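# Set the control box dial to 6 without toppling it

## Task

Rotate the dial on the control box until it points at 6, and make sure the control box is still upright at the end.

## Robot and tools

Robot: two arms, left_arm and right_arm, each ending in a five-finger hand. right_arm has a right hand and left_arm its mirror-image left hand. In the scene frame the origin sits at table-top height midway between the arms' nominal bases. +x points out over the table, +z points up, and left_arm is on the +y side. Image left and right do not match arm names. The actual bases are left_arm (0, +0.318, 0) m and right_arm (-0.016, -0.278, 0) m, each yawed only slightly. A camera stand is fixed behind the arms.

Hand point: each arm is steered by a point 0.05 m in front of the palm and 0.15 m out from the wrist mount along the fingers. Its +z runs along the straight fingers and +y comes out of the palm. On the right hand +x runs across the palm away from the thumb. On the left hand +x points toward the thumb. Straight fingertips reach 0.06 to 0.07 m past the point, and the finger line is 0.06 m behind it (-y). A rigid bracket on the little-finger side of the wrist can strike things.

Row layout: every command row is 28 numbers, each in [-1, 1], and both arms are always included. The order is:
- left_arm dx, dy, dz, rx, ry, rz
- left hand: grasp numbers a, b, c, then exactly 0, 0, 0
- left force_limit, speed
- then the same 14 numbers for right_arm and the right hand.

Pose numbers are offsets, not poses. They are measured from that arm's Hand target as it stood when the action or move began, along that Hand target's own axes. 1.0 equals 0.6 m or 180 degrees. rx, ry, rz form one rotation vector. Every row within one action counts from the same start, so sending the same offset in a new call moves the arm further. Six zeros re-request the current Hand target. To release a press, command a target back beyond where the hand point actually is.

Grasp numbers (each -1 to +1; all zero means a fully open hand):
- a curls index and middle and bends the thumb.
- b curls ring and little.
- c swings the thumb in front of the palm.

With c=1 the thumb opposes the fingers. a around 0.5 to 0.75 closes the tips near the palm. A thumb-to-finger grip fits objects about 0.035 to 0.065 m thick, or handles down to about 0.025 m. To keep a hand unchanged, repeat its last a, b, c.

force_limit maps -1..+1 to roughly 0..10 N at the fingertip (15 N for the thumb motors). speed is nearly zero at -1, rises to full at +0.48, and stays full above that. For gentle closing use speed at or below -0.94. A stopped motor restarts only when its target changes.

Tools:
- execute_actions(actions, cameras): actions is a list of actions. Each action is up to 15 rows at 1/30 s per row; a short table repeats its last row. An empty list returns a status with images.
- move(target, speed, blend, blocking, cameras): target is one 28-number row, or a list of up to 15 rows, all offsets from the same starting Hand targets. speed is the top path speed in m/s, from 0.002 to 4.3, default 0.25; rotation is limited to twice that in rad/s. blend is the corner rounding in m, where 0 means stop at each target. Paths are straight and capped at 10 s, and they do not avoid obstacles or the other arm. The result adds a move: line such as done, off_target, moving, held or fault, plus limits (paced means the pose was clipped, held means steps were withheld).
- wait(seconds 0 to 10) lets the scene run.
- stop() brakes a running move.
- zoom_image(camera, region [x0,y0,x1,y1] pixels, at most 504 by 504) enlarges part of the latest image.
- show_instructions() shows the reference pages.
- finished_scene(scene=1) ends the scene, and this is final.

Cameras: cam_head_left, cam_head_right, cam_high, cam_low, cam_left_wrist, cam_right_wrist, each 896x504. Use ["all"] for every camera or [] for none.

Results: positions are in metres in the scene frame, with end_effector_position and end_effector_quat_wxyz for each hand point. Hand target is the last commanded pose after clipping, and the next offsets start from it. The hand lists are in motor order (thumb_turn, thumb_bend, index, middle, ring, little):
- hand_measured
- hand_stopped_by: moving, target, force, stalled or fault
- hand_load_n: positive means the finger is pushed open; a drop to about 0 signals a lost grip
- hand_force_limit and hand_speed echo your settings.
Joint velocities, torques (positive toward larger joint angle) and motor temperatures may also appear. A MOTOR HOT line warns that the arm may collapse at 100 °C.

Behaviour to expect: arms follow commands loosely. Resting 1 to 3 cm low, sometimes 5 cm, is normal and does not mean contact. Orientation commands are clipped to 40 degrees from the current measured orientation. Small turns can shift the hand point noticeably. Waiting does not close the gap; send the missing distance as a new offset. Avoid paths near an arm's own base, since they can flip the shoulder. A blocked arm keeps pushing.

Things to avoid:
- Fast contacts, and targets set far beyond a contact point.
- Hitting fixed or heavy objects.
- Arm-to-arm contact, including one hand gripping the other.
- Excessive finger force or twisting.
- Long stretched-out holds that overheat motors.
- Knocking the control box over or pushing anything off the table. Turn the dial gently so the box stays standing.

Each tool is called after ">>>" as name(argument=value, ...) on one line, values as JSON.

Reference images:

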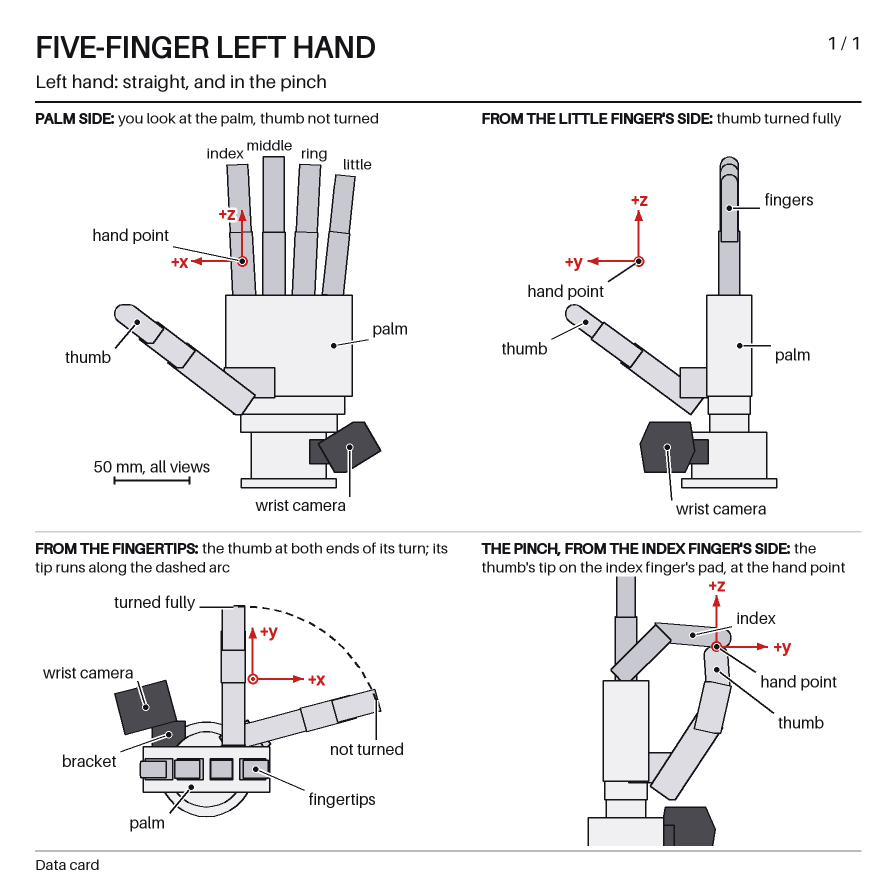

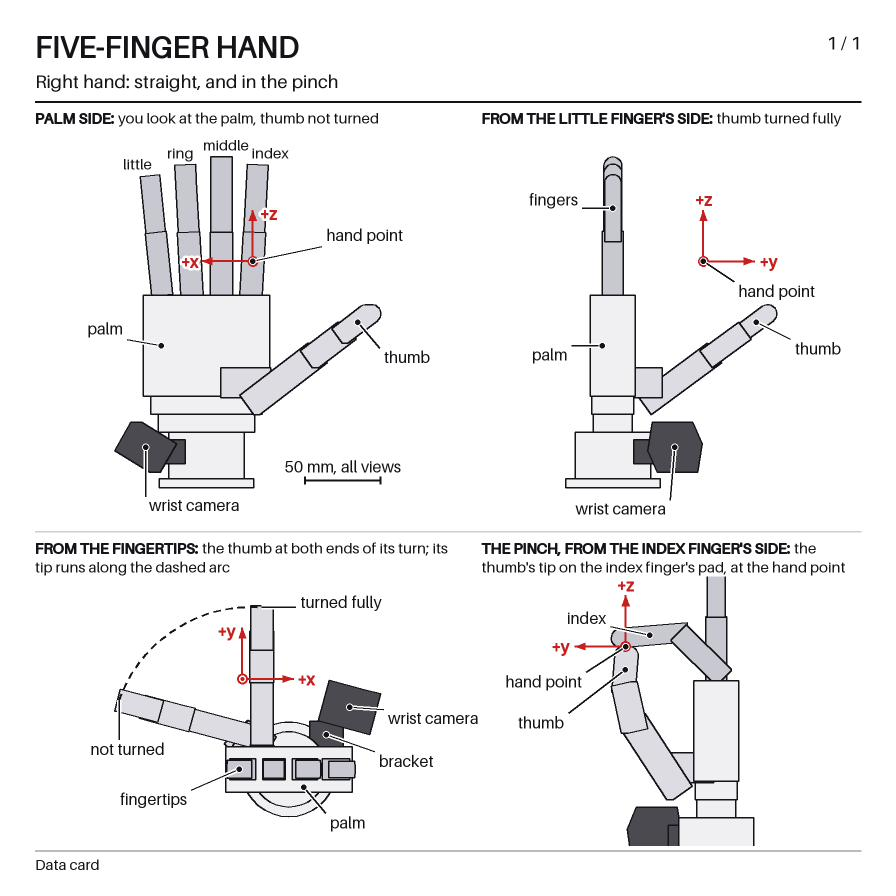

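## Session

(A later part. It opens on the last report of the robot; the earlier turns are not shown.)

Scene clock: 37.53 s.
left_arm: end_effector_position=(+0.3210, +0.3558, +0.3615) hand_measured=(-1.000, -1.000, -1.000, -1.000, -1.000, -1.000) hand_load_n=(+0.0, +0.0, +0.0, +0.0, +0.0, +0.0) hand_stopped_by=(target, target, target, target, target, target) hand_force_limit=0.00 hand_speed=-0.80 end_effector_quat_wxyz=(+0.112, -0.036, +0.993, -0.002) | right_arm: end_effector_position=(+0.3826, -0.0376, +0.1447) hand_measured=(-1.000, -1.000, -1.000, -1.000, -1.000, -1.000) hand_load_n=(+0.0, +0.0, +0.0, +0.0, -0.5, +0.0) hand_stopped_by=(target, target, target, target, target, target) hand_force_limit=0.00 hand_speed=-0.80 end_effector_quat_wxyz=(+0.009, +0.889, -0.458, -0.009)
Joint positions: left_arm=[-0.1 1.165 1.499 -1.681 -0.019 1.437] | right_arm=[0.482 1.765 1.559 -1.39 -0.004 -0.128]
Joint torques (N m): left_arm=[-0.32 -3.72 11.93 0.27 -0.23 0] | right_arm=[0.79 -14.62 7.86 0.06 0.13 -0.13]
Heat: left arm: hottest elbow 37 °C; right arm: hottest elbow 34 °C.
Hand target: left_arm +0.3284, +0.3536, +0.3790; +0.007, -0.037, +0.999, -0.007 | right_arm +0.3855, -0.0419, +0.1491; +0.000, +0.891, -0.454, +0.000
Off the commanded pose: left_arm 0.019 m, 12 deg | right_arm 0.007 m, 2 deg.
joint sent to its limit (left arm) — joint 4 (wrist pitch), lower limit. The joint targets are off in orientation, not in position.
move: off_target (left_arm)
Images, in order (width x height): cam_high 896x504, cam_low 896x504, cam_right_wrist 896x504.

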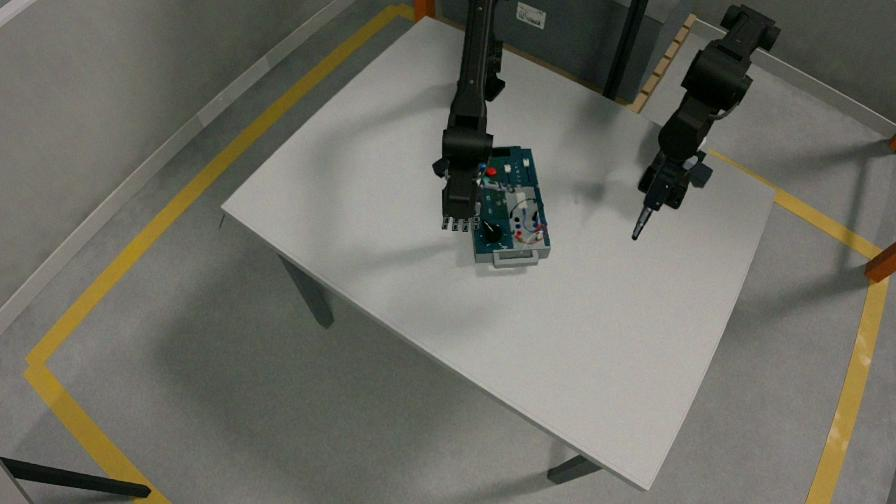

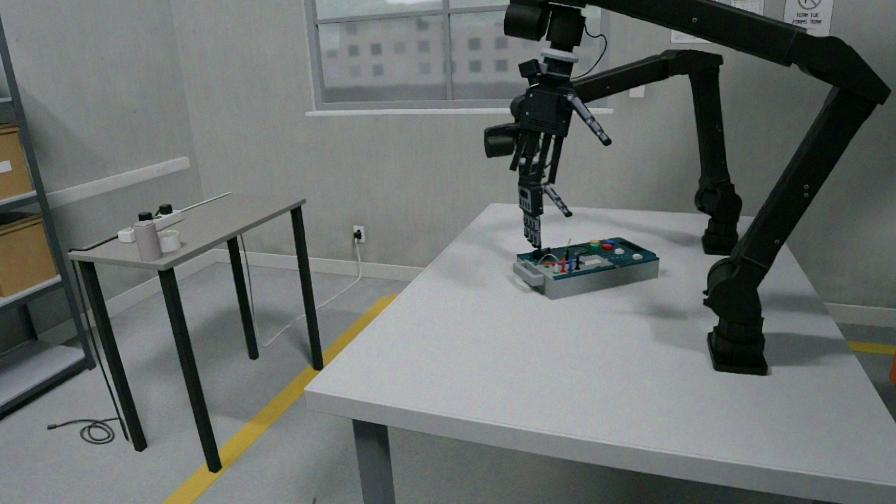

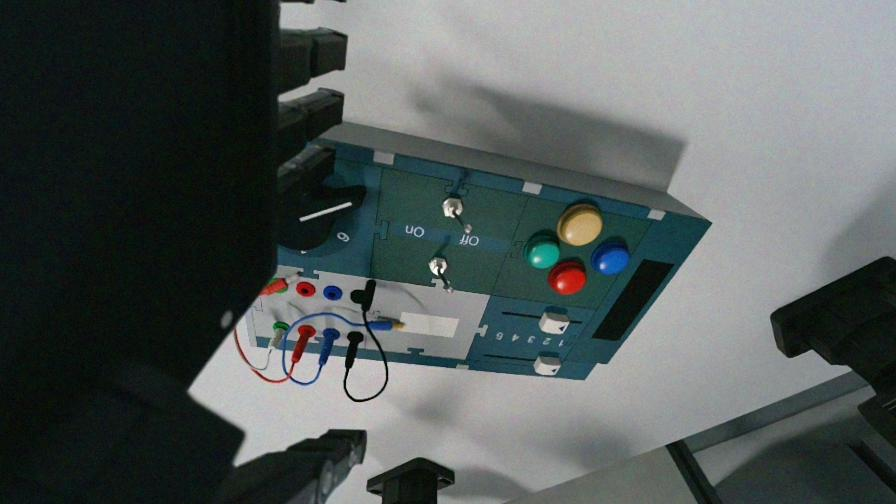

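>>> move(target=[[0,0,0,0,0,0,0,0,0,0,0,0,0,-0.8,-0.015,0.015,-0.0033,0,0,0,0,0,0,0,0,0,0,-0.8],[0,0,0,0,0,0,0,0,0,0,0,0,0,-0.8,-0.0312,0.0285,-0.0033,0,0,0,0,0,0,0,0,0,0,-0.8],[0,0,0,0,0,0,0,0,0,0,0,0,0,-0.8,-0.0512,0.0357,-0.0033,0,0,0,0,0,0,0,0,0,0,-0.8]], cameras=["cam_low","cam_high","cam_right_wrist"], speed=0.06, blend=0.004)

>>> zoom_image(camera="cam_high", region=[430, 200, 530, 280])

>>> zoom_image(camera="cam_right_wrist", region=[250, 110, 450, 290])

>>> zoom_image(camera="cam_low", region=[510, 225, 560, 275])

Scene clock: 40.37 s.
left_arm: end_effector_position=(+0.3210, +0.3558, +0.3615) hand_measured=(-1.000, -1.000, -1.000, -1.000, -1.000, -1.000) hand_load_n=(+0.5, +0.0, +0.0, +0.0, +0.0, +0.0) hand_stopped_by=(target, target, target, target, target, target) hand_force_limit=0.00 hand_speed=-0.80 end_effector_quat_wxyz=(+0.112, -0.036, +0.993, -0.002) | right_arm: end_effector_position=(+0.3539, -0.0391, +0.1471) hand_measured=(-1.000, -1.000, -1.000, -1.000, -1.000, -1.000) hand_load_n=(+0.0, +0.0, +0.0, +0.0, +0.0, +0.0) hand_stopped_by=(target, target, target, target, target, target) hand_force_limit=0.00 hand_speed=-0.80 end_effector_quat_wxyz=(+0.014, +0.892, -0.452, -0.004)
Joint positions: left_arm=[-0.1 1.165 1.499 -1.681 -0.019 1.437] | right_arm=[0.513 1.701 1.48 -1.379 0.008 -0.109]
Joint torques (N m): left_arm=[-0.44 -3.66 11.89 0.38 -0.24 -0.02] | right_arm=[2.9 -13.74 7.71 0.24 -0.01 0.18]
Motor temperatures (°C): left_arm=[29 31 38 29 28 28] | right_arm=[31 33 34 31 30 31]
Heat: left arm: hottest elbow 38 °C; right arm: hottest elbow 34 °C.
Hand target: left_arm +0.3284, +0.3536, +0.3790; +0.007, -0.037, +0.999, -0.007 | right_arm +0.3501, -0.0296, +0.1511; +0.000, +0.891, -0.454, +0.000
Off the commanded pose: left_arm 0.019 m, 12 deg | right_arm 0.011 m, 2 deg.
joint sent to its limit (left arm) — joint 4 (wrist pitch), lower limit. The joint targets are off in orientation, not in position.
move: off_target (left_arm, right_arm)
Images, in order (width x height): cam_high 896x504, cam_low 896x504, cam_right_wrist 896x504.

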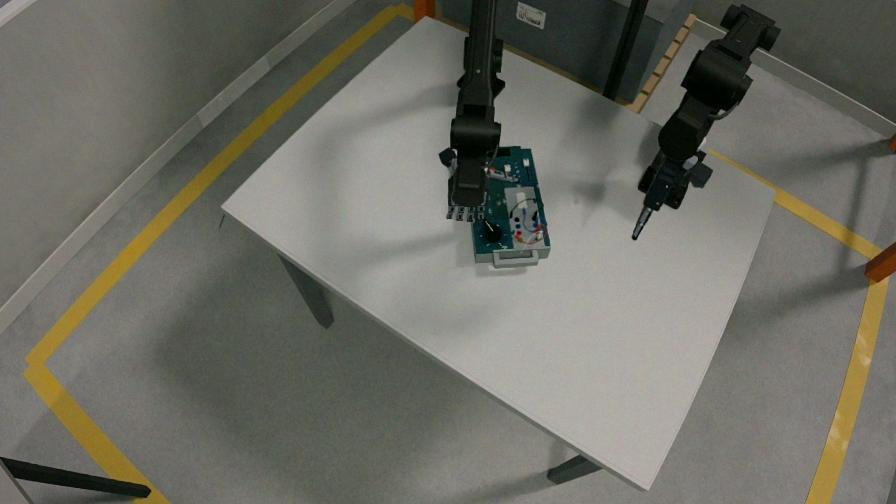

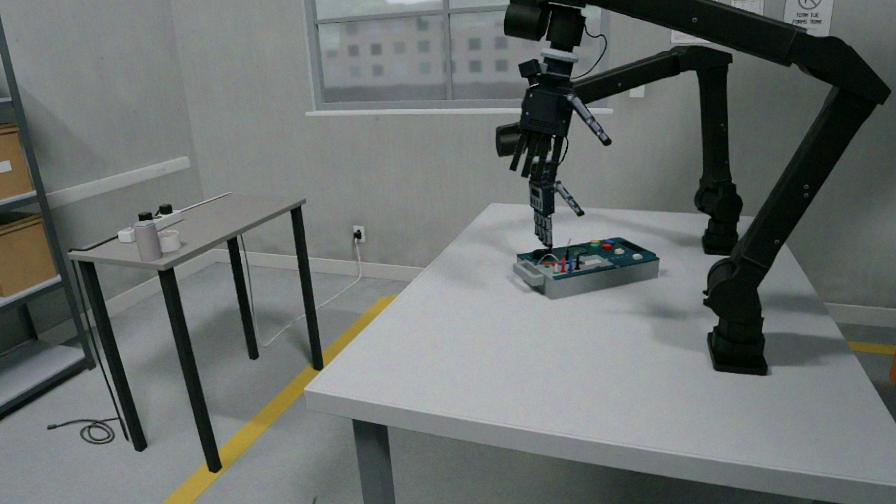

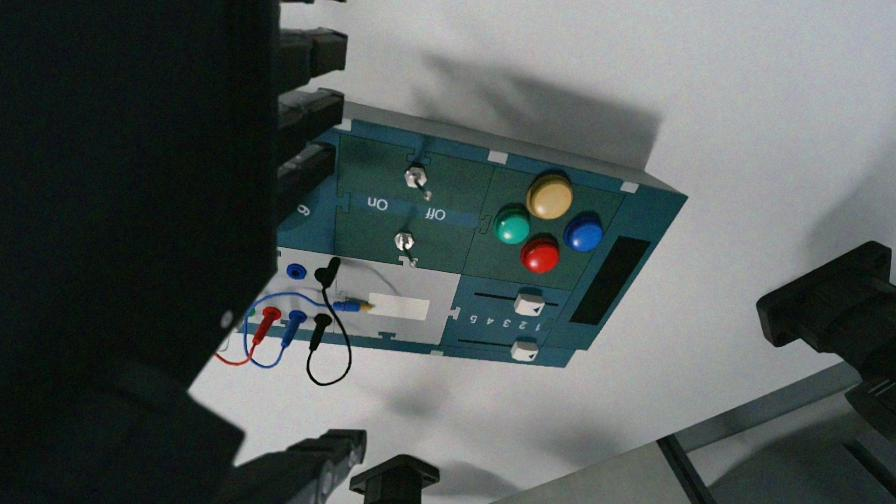

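Scaled by 5.040 from the camera's 896x504 image, which has a finer 1280x720 frame.

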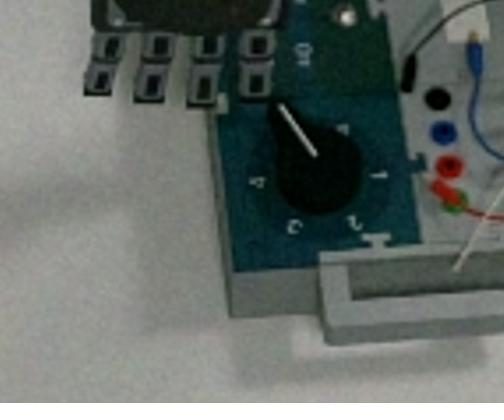

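Scaled by 2.520 from the camera's 896x504 image, which has a finer 1280x720 frame.

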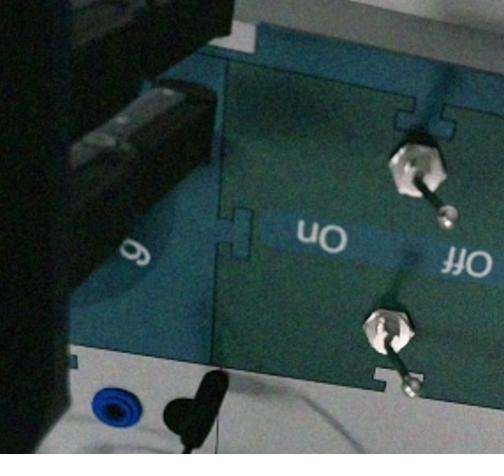

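Scaled by 10.080 from the camera's 896x504 image, which has a finer 1280x720 frame.

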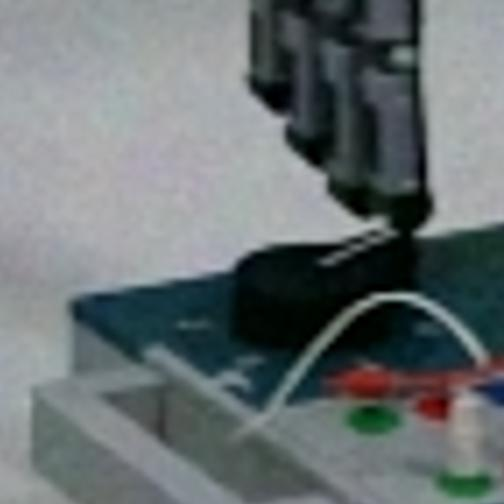

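>>> move(target=[[0,0,0,0,0,0,0,0,0,0,0,0,0,-0.8,0.0432,-0.035,0.0,0,0,0,0,0,0,0,0,0,0,-0.8],[0,0,0,0,0,0,0,0,0,0,0,0,0,-0.8,0.034,-0.0375,0.004,0,0,0,0,0,0,0,0,0,0,-0.8]], cameras=["cam_low","cam_high","cam_right_wrist"], speed=0.08, blend=0.003)

>>> zoom_image(camera="cam_high", region=[430, 200, 530, 280])

>>> zoom_image(camera="cam_right_wrist", region=[250, 110, 450, 290])

>>> zoom_image(camera="cam_low", region=[510, 225, 560, 275])

Scene clock: 43.50 s.
left_arm: end_effector_position=(+0.3210, +0.3558, +0.3615) hand_measured=(-1.000, -1.000, -1.000, -1.000, -1.000, -1.000) hand_load_n=(+0.0, +0.0, +0.0, +0.0, +0.0, +0.0) hand_stopped_by=(target, target, target, target, target, target) hand_force_limit=0.00 hand_speed=-0.80 end_effector_quat_wxyz=(+0.112, -0.036, +0.993, -0.002) | right_arm: end_effector_position=(+0.3594, -0.0416, +0.1398) hand_measured=(-1.000, -1.000, -1.000, -1.000, -1.000, -1.000) hand_load_n=(+0.0, +0.0, +0.0, +0.0, +0.0, +0.0) hand_stopped_by=(target, target, target, target, target, target) hand_force_limit=0.00 hand_speed=-0.80 end_effector_quat_wxyz=(+0.018, +0.888, -0.460, -0.013)
Joint positions: left_arm=[-0.1 1.165 1.499 -1.681 -0.019 1.437] | right_arm=[0.497 1.725 1.488 -1.379 -0.001 -0.108]
Joint torques (N m): left_arm=[-0.79 -3.31 11.88 0.38 -0.25 -0.03] | right_arm=[1.14 -11.05 13.04 -0.32 0.02 -0.15]
Heat: left arm: hottest elbow 39 °C; right arm: hottest shoulder 34 °C.
Hand target: left_arm +0.3284, +0.3536, +0.3790; +0.007, -0.037, +0.999, -0.007 | right_arm +0.3803, -0.0328, +0.1486; +0.000, +0.891, -0.454, +0.000
Off the commanded pose: left_arm 0.019 m, 12 deg | right_arm 0.024 m, 3 deg.
joint sent to its limit (left arm) — joint 4 (wrist pitch), lower limit. The joint targets are off in orientation, not in position.
move: off_target (left_arm, right_arm)
Images, in order (width x height): cam_high 896x504, cam_low 896x504, cam_right_wrist 896x504.

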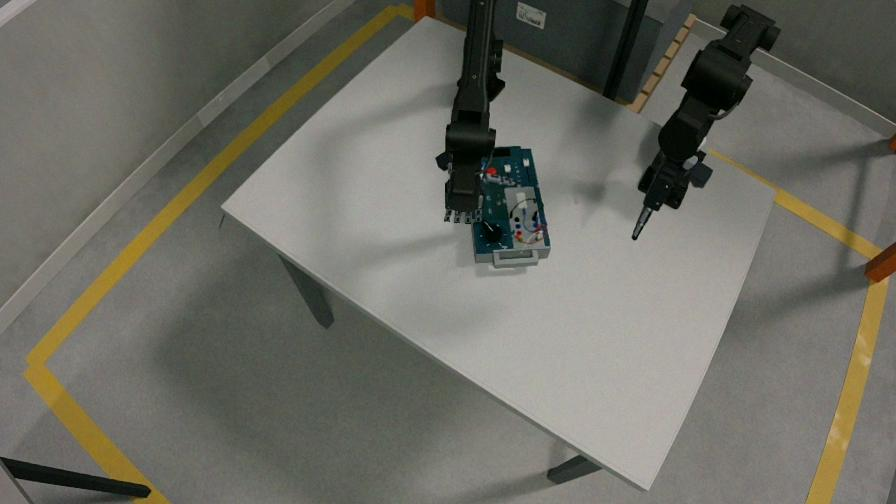

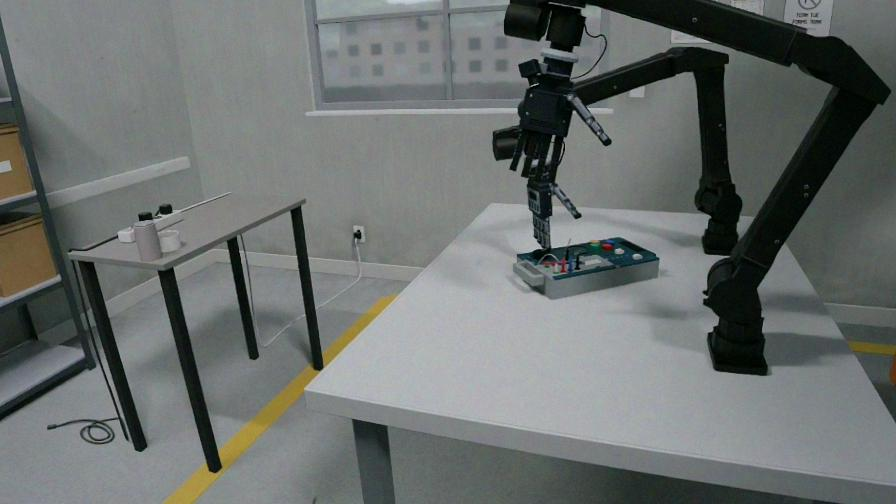

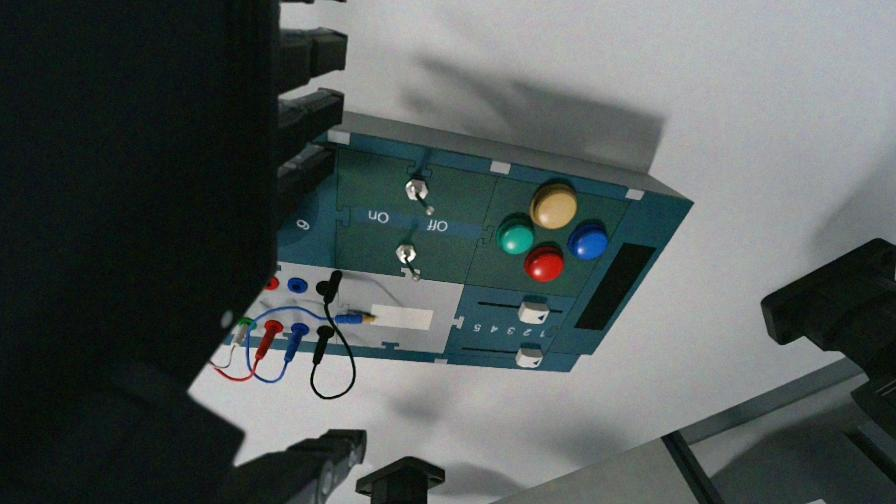

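Scaled by 5.040 from the camera's 896x504 image, which has a finer 1280x720 frame.

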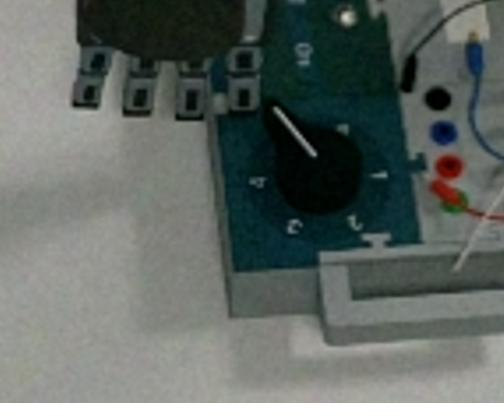

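Scaled by 2.520 from the camera's 896x504 image, which has a finer 1280x720 frame.

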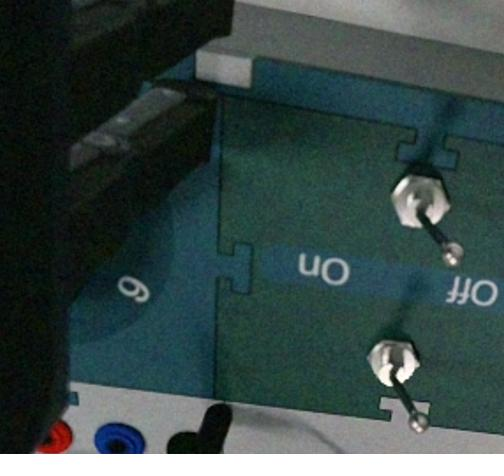

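Scaled by 10.080 from the camera's 896x504 image, which has a finer 1280x720 frame.

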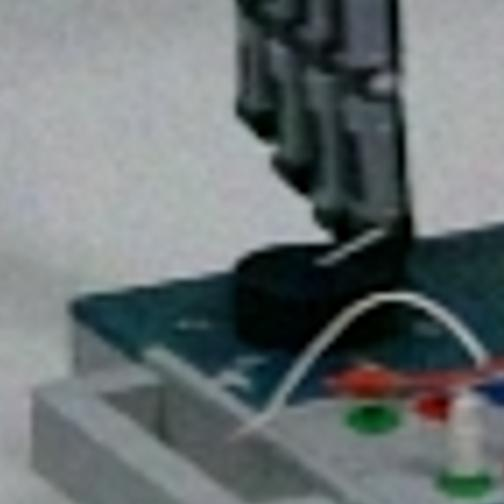

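>>> move(target=[0,0,0,0,0,0,0,0,0,0,0,0,0,-0.8,0,-0.008,-0.012,0,0,0,0,0,0,0,0,0,0,-0.8], cameras=["cam_low","cam_high","cam_right_wrist"], speed=0.08)

>>> zoom_image(camera="cam_high", region=[430, 200, 530, 280])

>>> zoom_image(camera="cam_low", region=[510, 225, 560, 275])

Scene clock: 45.13 s.
left_arm: end_effector_position=(+0.3210, +0.3558, +0.3615) hand_measured=(-1.000, -1.000, -1.000, -1.000, -1.000, -1.000) hand_load_n=(+0.0, -0.5, +0.0, +0.0, +0.0, +0.0) hand_stopped_by=(target, target, target, target, target, target) hand_force_limit=0.00 hand_speed=-0.80 end_effector_quat_wxyz=(+0.112, -0.036, +0.993, -0.002) | right_arm: end_effector_position=(+0.3689, -0.0363, +0.1472) hand_measured=(-1.000, -1.000, -1.000, -1.000, -1.000, -1.000) hand_load_n=(+0.0, +0.0, +0.0, +0.0, +0.0, +0.0) hand_stopped_by=(target, target, target, target, target, target) hand_force_limit=0.00 hand_speed=-0.80 end_effector_quat_wxyz=(+0.008, +0.888, -0.460, -0.006)
Joint positions: left_arm=[-0.1 1.165 1.499 -1.681 -0.019 1.437] | right_arm=[0.497 1.731 1.522 -1.382 -0.001 -0.108]
Joint torques (N m): left_arm=[-0.44 -3.49 11.81 0.47 -0.23 -0.02] | right_arm=[1.26 -11.11 12.97 -0.98 0.01 -0.13]
Heat: left arm: hottest elbow 39 °C; right arm: hottest shoulder 34 °C.
Hand target: left_arm +0.3284, +0.3536, +0.3790; +0.007, -0.037, +0.999, -0.007 | right_arm +0.3842, -0.0300, +0.1559; +0.000, +0.891, -0.454, +0.000
Off the commanded pose: left_arm 0.019 m, 12 deg | right_arm 0.019 m, 1 deg.
joint sent to its limit (left arm) — joint 4 (wrist pitch), lower limit. The joint targets are off in orientation, not in position.
move: off_target (left_arm, right_arm)
Images, in order (width x height): cam_high 896x504, cam_low 896x504, cam_right_wrist 896x504.

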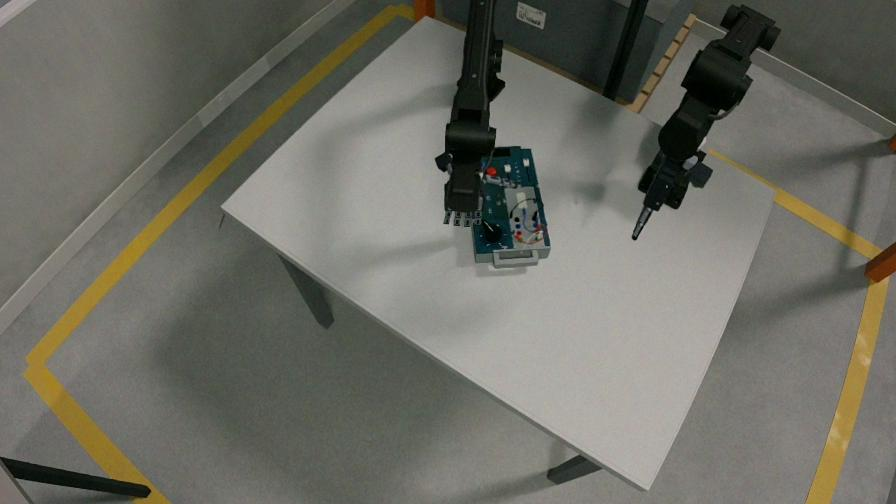

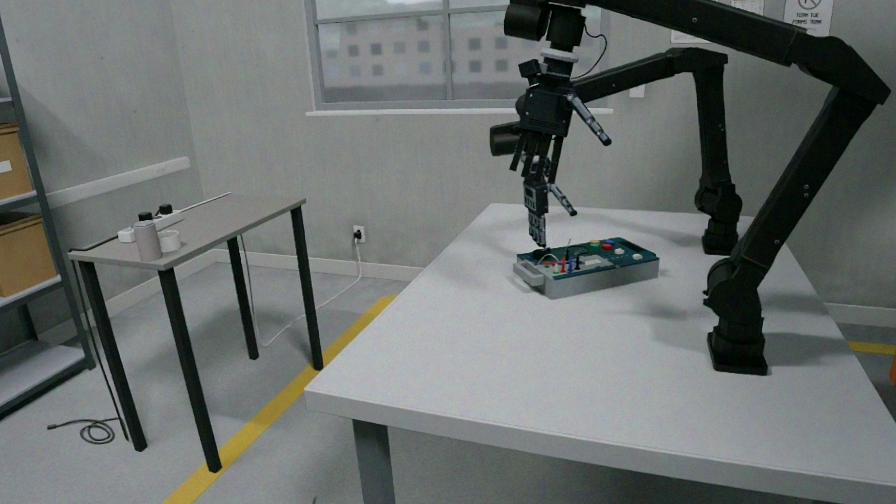

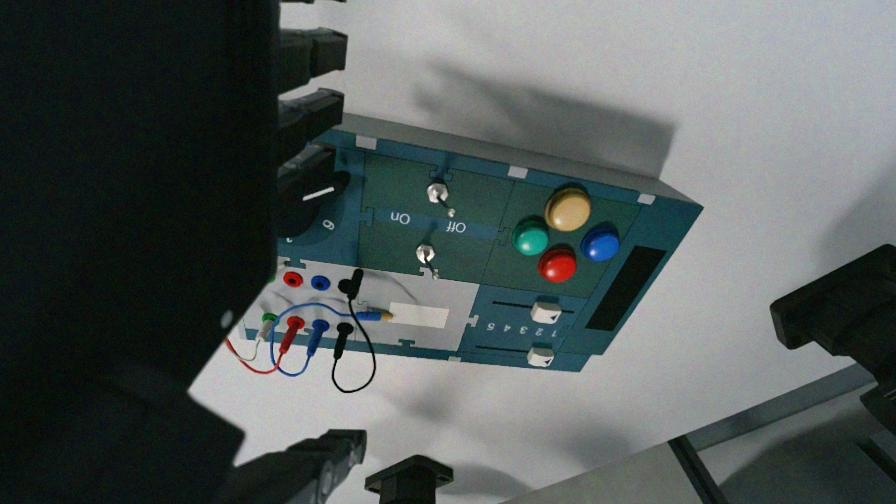

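Scaled by 5.040 from the camera's 896x504 image, which has a finer 1280x720 frame.

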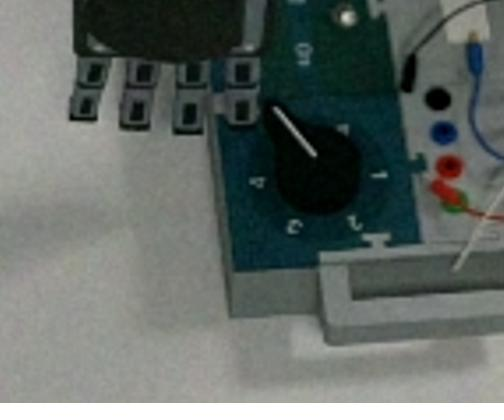

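Scaled by 10.080 from the camera's 896x504 image, which has a finer 1280x720 frame.

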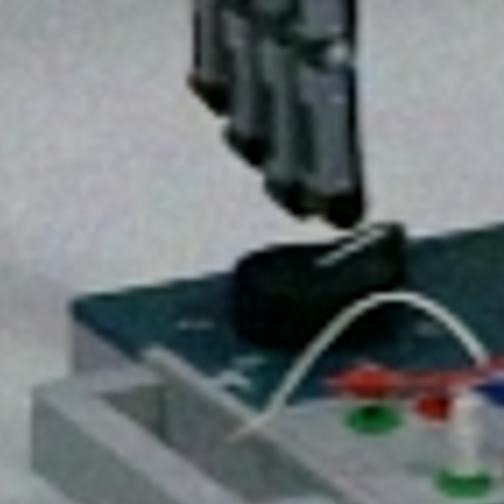

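>>> zoom_image(camera="cam_right_wrist", region=[270, 120, 390, 250])

Scaled by 3.877 from the camera's 896x504 image, which has a finer 1280x720 frame.

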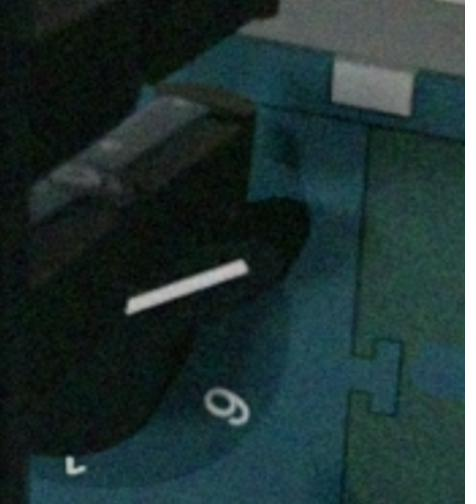

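>>> move(target=[0,0,0,0,0,0,0,0,0,0,0,0,0,-0.8,-0.0062,-0.0125,0.0,0,0,0,0,0,0,0,0,0,0,-0.8], cameras=["cam_high","cam_right_wrist"], speed=0.08)

>>> zoom_image(camera="cam_right_wrist", region=[270, 120, 390, 250])

>>> zoom_image(camera="cam_high", region=[430, 200, 530, 280])

Scene clock: 48.37 s.
left_arm: end_effector_position=(+0.3210, +0.3558, +0.3615) hand_measured=(-1.000, -1.000, -1.000, -1.000, -1.000, -1.000) hand_load_n=(+0.0, +0.0, +0.0, +0.0, +0.0, +0.0) hand_stopped_by=(target, target, target, target, target, target) hand_force_limit=0.00 hand_speed=-0.80 end_effector_quat_wxyz=(+0.112, -0.036, +0.993, -0.002) | right_arm: end_effector_position=(+0.3746, -0.0331, +0.1475) hand_measured=(-1.000, -1.000, -1.000, -1.000, -1.000, -1.000) hand_load_n=(+0.0, +0.0, +0.0, +0.0, +0.0, +0.0) hand_stopped_by=(target, target, target, target, target, target) hand_force_limit=0.00 hand_speed=-0.80 end_effector_quat_wxyz=(+0.009, +0.888, -0.460, -0.006)
Joint positions: left_arm=[-0.1 1.165 1.499 -1.681 -0.019 1.437] | right_arm=[0.497 1.749 1.546 -1.39 -0.001 -0.108]
Joint torques (N m): left_arm=[-0.56 -3.55 11.84 0.31 -0.25 0] | right_arm=[2.02 -11.22 13.05 -0.99 0 -0.03]
Heat: left arm: hottest elbow 40 °C; right arm: hottest elbow 35 °C.
Hand target: left_arm +0.3284, +0.3536, +0.3790; +0.007, -0.037, +0.999, -0.007 | right_arm +0.3881, -0.0226, +0.1558; +0.000, +0.891, -0.454, +0.000
Off the commanded pose: left_arm 0.019 m, 12 deg | right_arm 0.019 m, 2 deg.
joint sent to its limit (left arm) — joint 4 (wrist pitch), lower limit. The joint targets are off in orientation, not in position.
move: off_target (left_arm, right_arm)
Images, in order (width x height): cam_high 896x504, cam_right_wrist 896x504.

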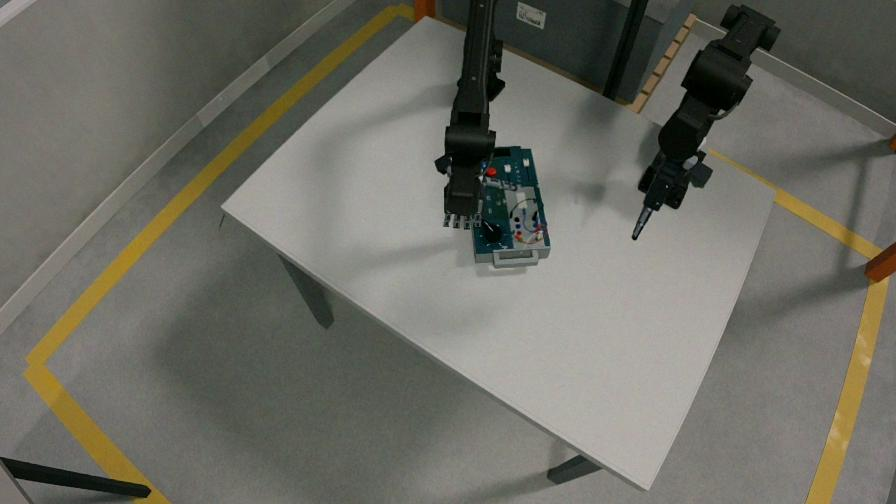

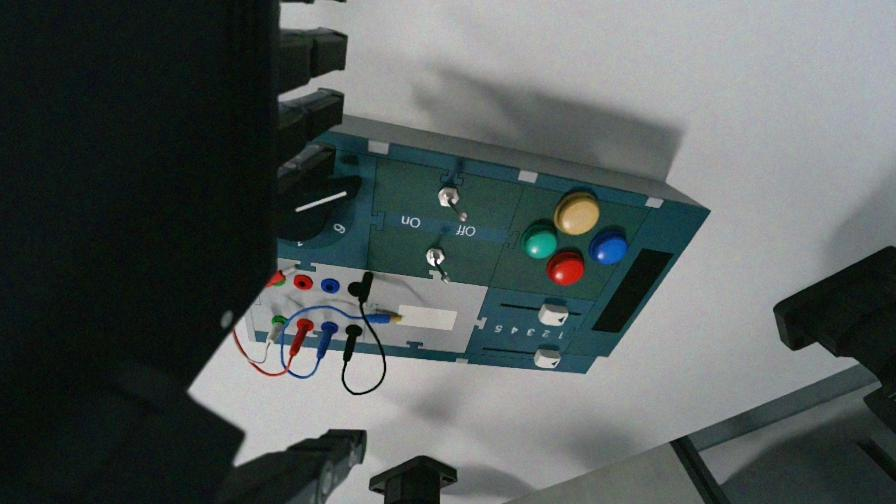

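Scaled by 3.877 from the camera's 896x504 image, which has a finer 1280x720 frame.

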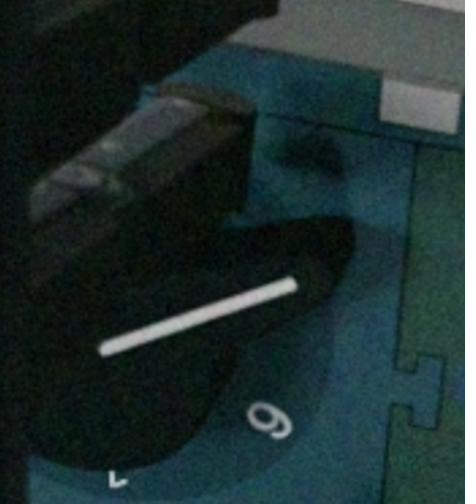

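Scaled by 5.040 from the camera's 896x504 image, which has a finer 1280x720 frame.

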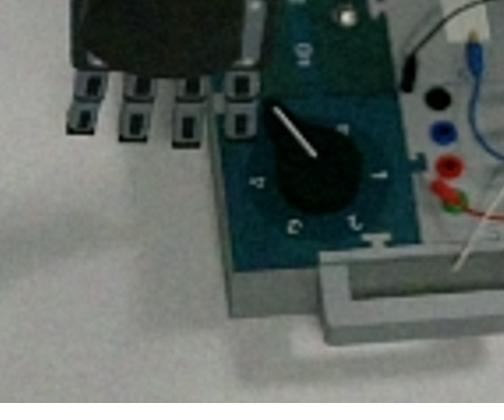

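>>> move(target=[[0,0,0,0,0,0,0,0,0,0,0,0,0,-0.8,0.0008,0.0267,0.0,0,0,0,0,0,0,0,0,0,0,-0.8],[0,0,0,0,0,0,0,0,0,0,0,0,0,-0.8,-0.0115,0.04,0.0,0,0,0,0,0,0,0,0,0,0,-0.8],[0,0,0,0,0,0,0,0,0,0,0,0,0,-0.8,-0.0228,0.0505,0.0,0,0,0,0,0,0,0,0,0,0,-0.8],[0,0,0,0,0,0,0,0,0,0,0,0,0,-0.8,-0.0367,0.0577,0.0,0,0,0,0,0,0,0,0,0,0,-0.8]], cameras=["cam_high","cam_low","cam_right_wrist"], speed=0.06, blend=0.003)

>>> zoom_image(camera="cam_high", region=[430, 200, 530, 280])

>>> zoom_image(camera="cam_right_wrist", region=[270, 120, 390, 250])

>>> zoom_image(camera="cam_low", region=[510, 225, 560, 275])

Scene clock: 51.47 s.
left_arm: end_effector_position=(+0.3210, +0.3558, +0.3615) hand_measured=(-1.000, -1.000, -1.000, -1.000, -1.000, -1.000) hand_load_n=(+0.0, +0.0, +0.0, +0.0, +0.0, +0.0) hand_stopped_by=(target, target, target, target, target, target) hand_force_limit=0.00 hand_speed=-0.80 end_effector_quat_wxyz=(+0.112, -0.036, +0.993, -0.002) | right_arm: end_effector_position=(+0.3472, -0.0287, +0.1522) hand_measured=(-1.000, -1.000, -1.000, -1.000, -1.000, -1.000) hand_load_n=(+0.0, +0.0, +0.0, +0.0, +0.0, +0.0) hand_stopped_by=(target, target, target, target, target, target) hand_force_limit=0.00 hand_speed=-0.80 end_effector_quat_wxyz=(+0.011, +0.894, -0.447, -0.008)
Joint positions: left_arm=[-0.1 1.165 1.499 -1.681 -0.019 1.437] | right_arm=[0.535 1.697 1.488 -1.39 -0.001 -0.098]
Joint torques (N m): left_arm=[-0.62 -3.43 11.85 0.35 -0.26 -0.01] | right_arm=[1.85 -13.68 7.82 0.2 0.02 0.17]
Heat: left arm: hottest elbow 40 °C; right arm: hottest elbow 36 °C.
Hand target: left_arm +0.3284, +0.3536, +0.3790; +0.007, -0.037, +0.999, -0.007 | right_arm +0.3471, -0.0252, +0.1557; +0.000, +0.891, -0.454, +0.000
Off the commanded pose: left_arm 0.019 m, 12 deg | right_arm 0.005 m, 2 deg.
joint sent to its limit (left arm) — joint 4 (wrist pitch), lower limit. The joint targets are off in orientation, not in position.
move: off_target (left_arm)
Images, in order (width x height): cam_high 896x504, cam_low 896x504, cam_right_wrist 896x504.

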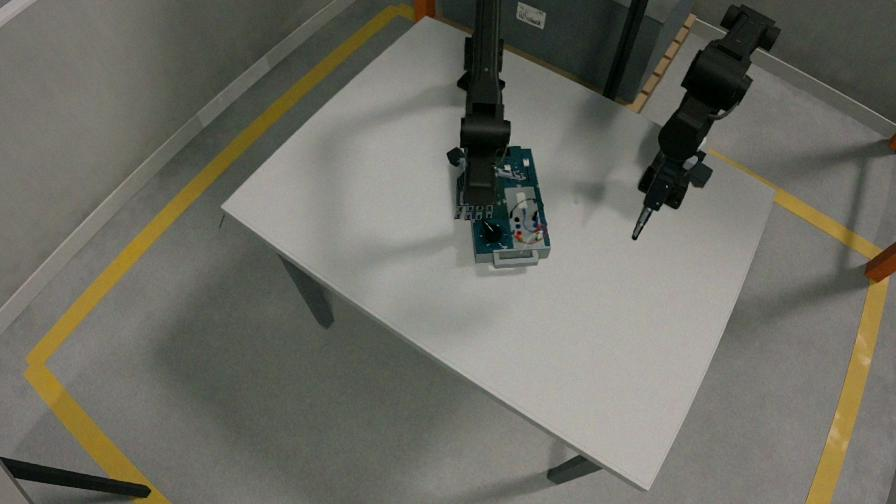

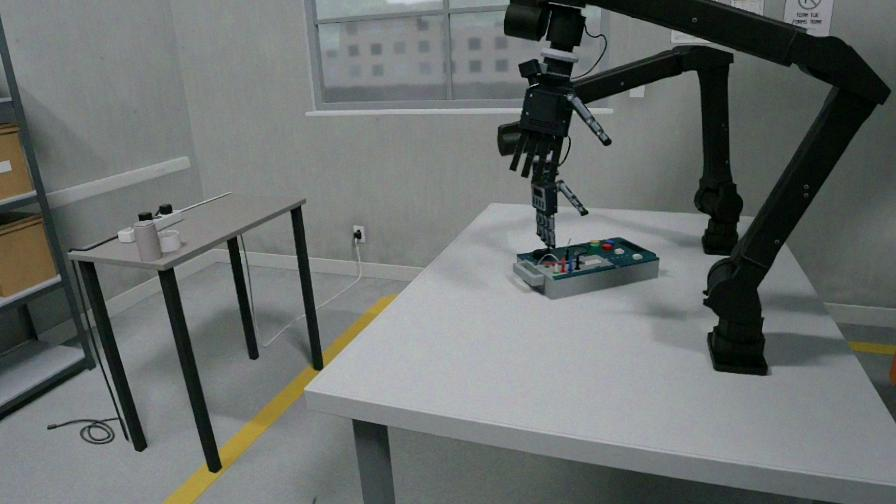

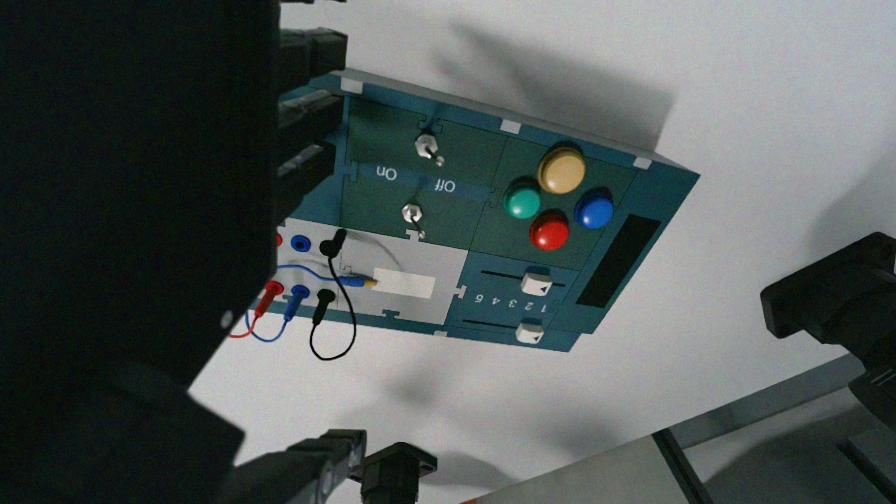

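Scaled by 5.040 from the camera's 896x504 image, which has a finer 1280x720 frame.

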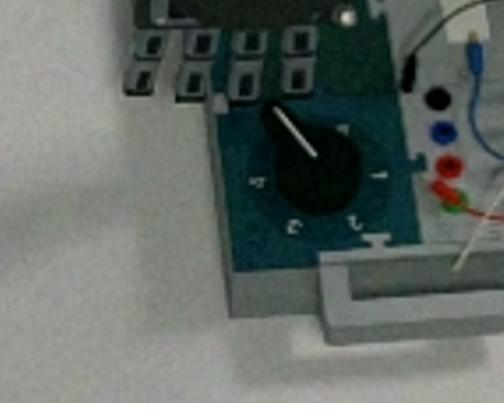

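Scaled by 3.877 from the camera's 896x504 image, which has a finer 1280x720 frame.

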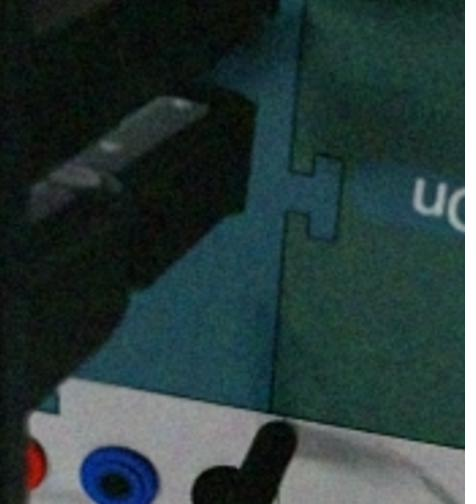

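Scaled by 10.080 from the camera's 896x504 image, which has a finer 1280x720 frame.

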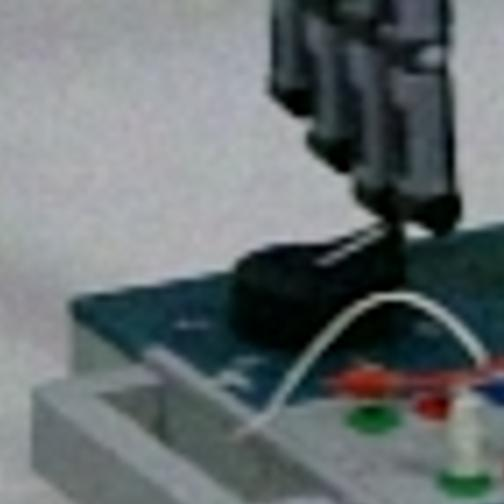

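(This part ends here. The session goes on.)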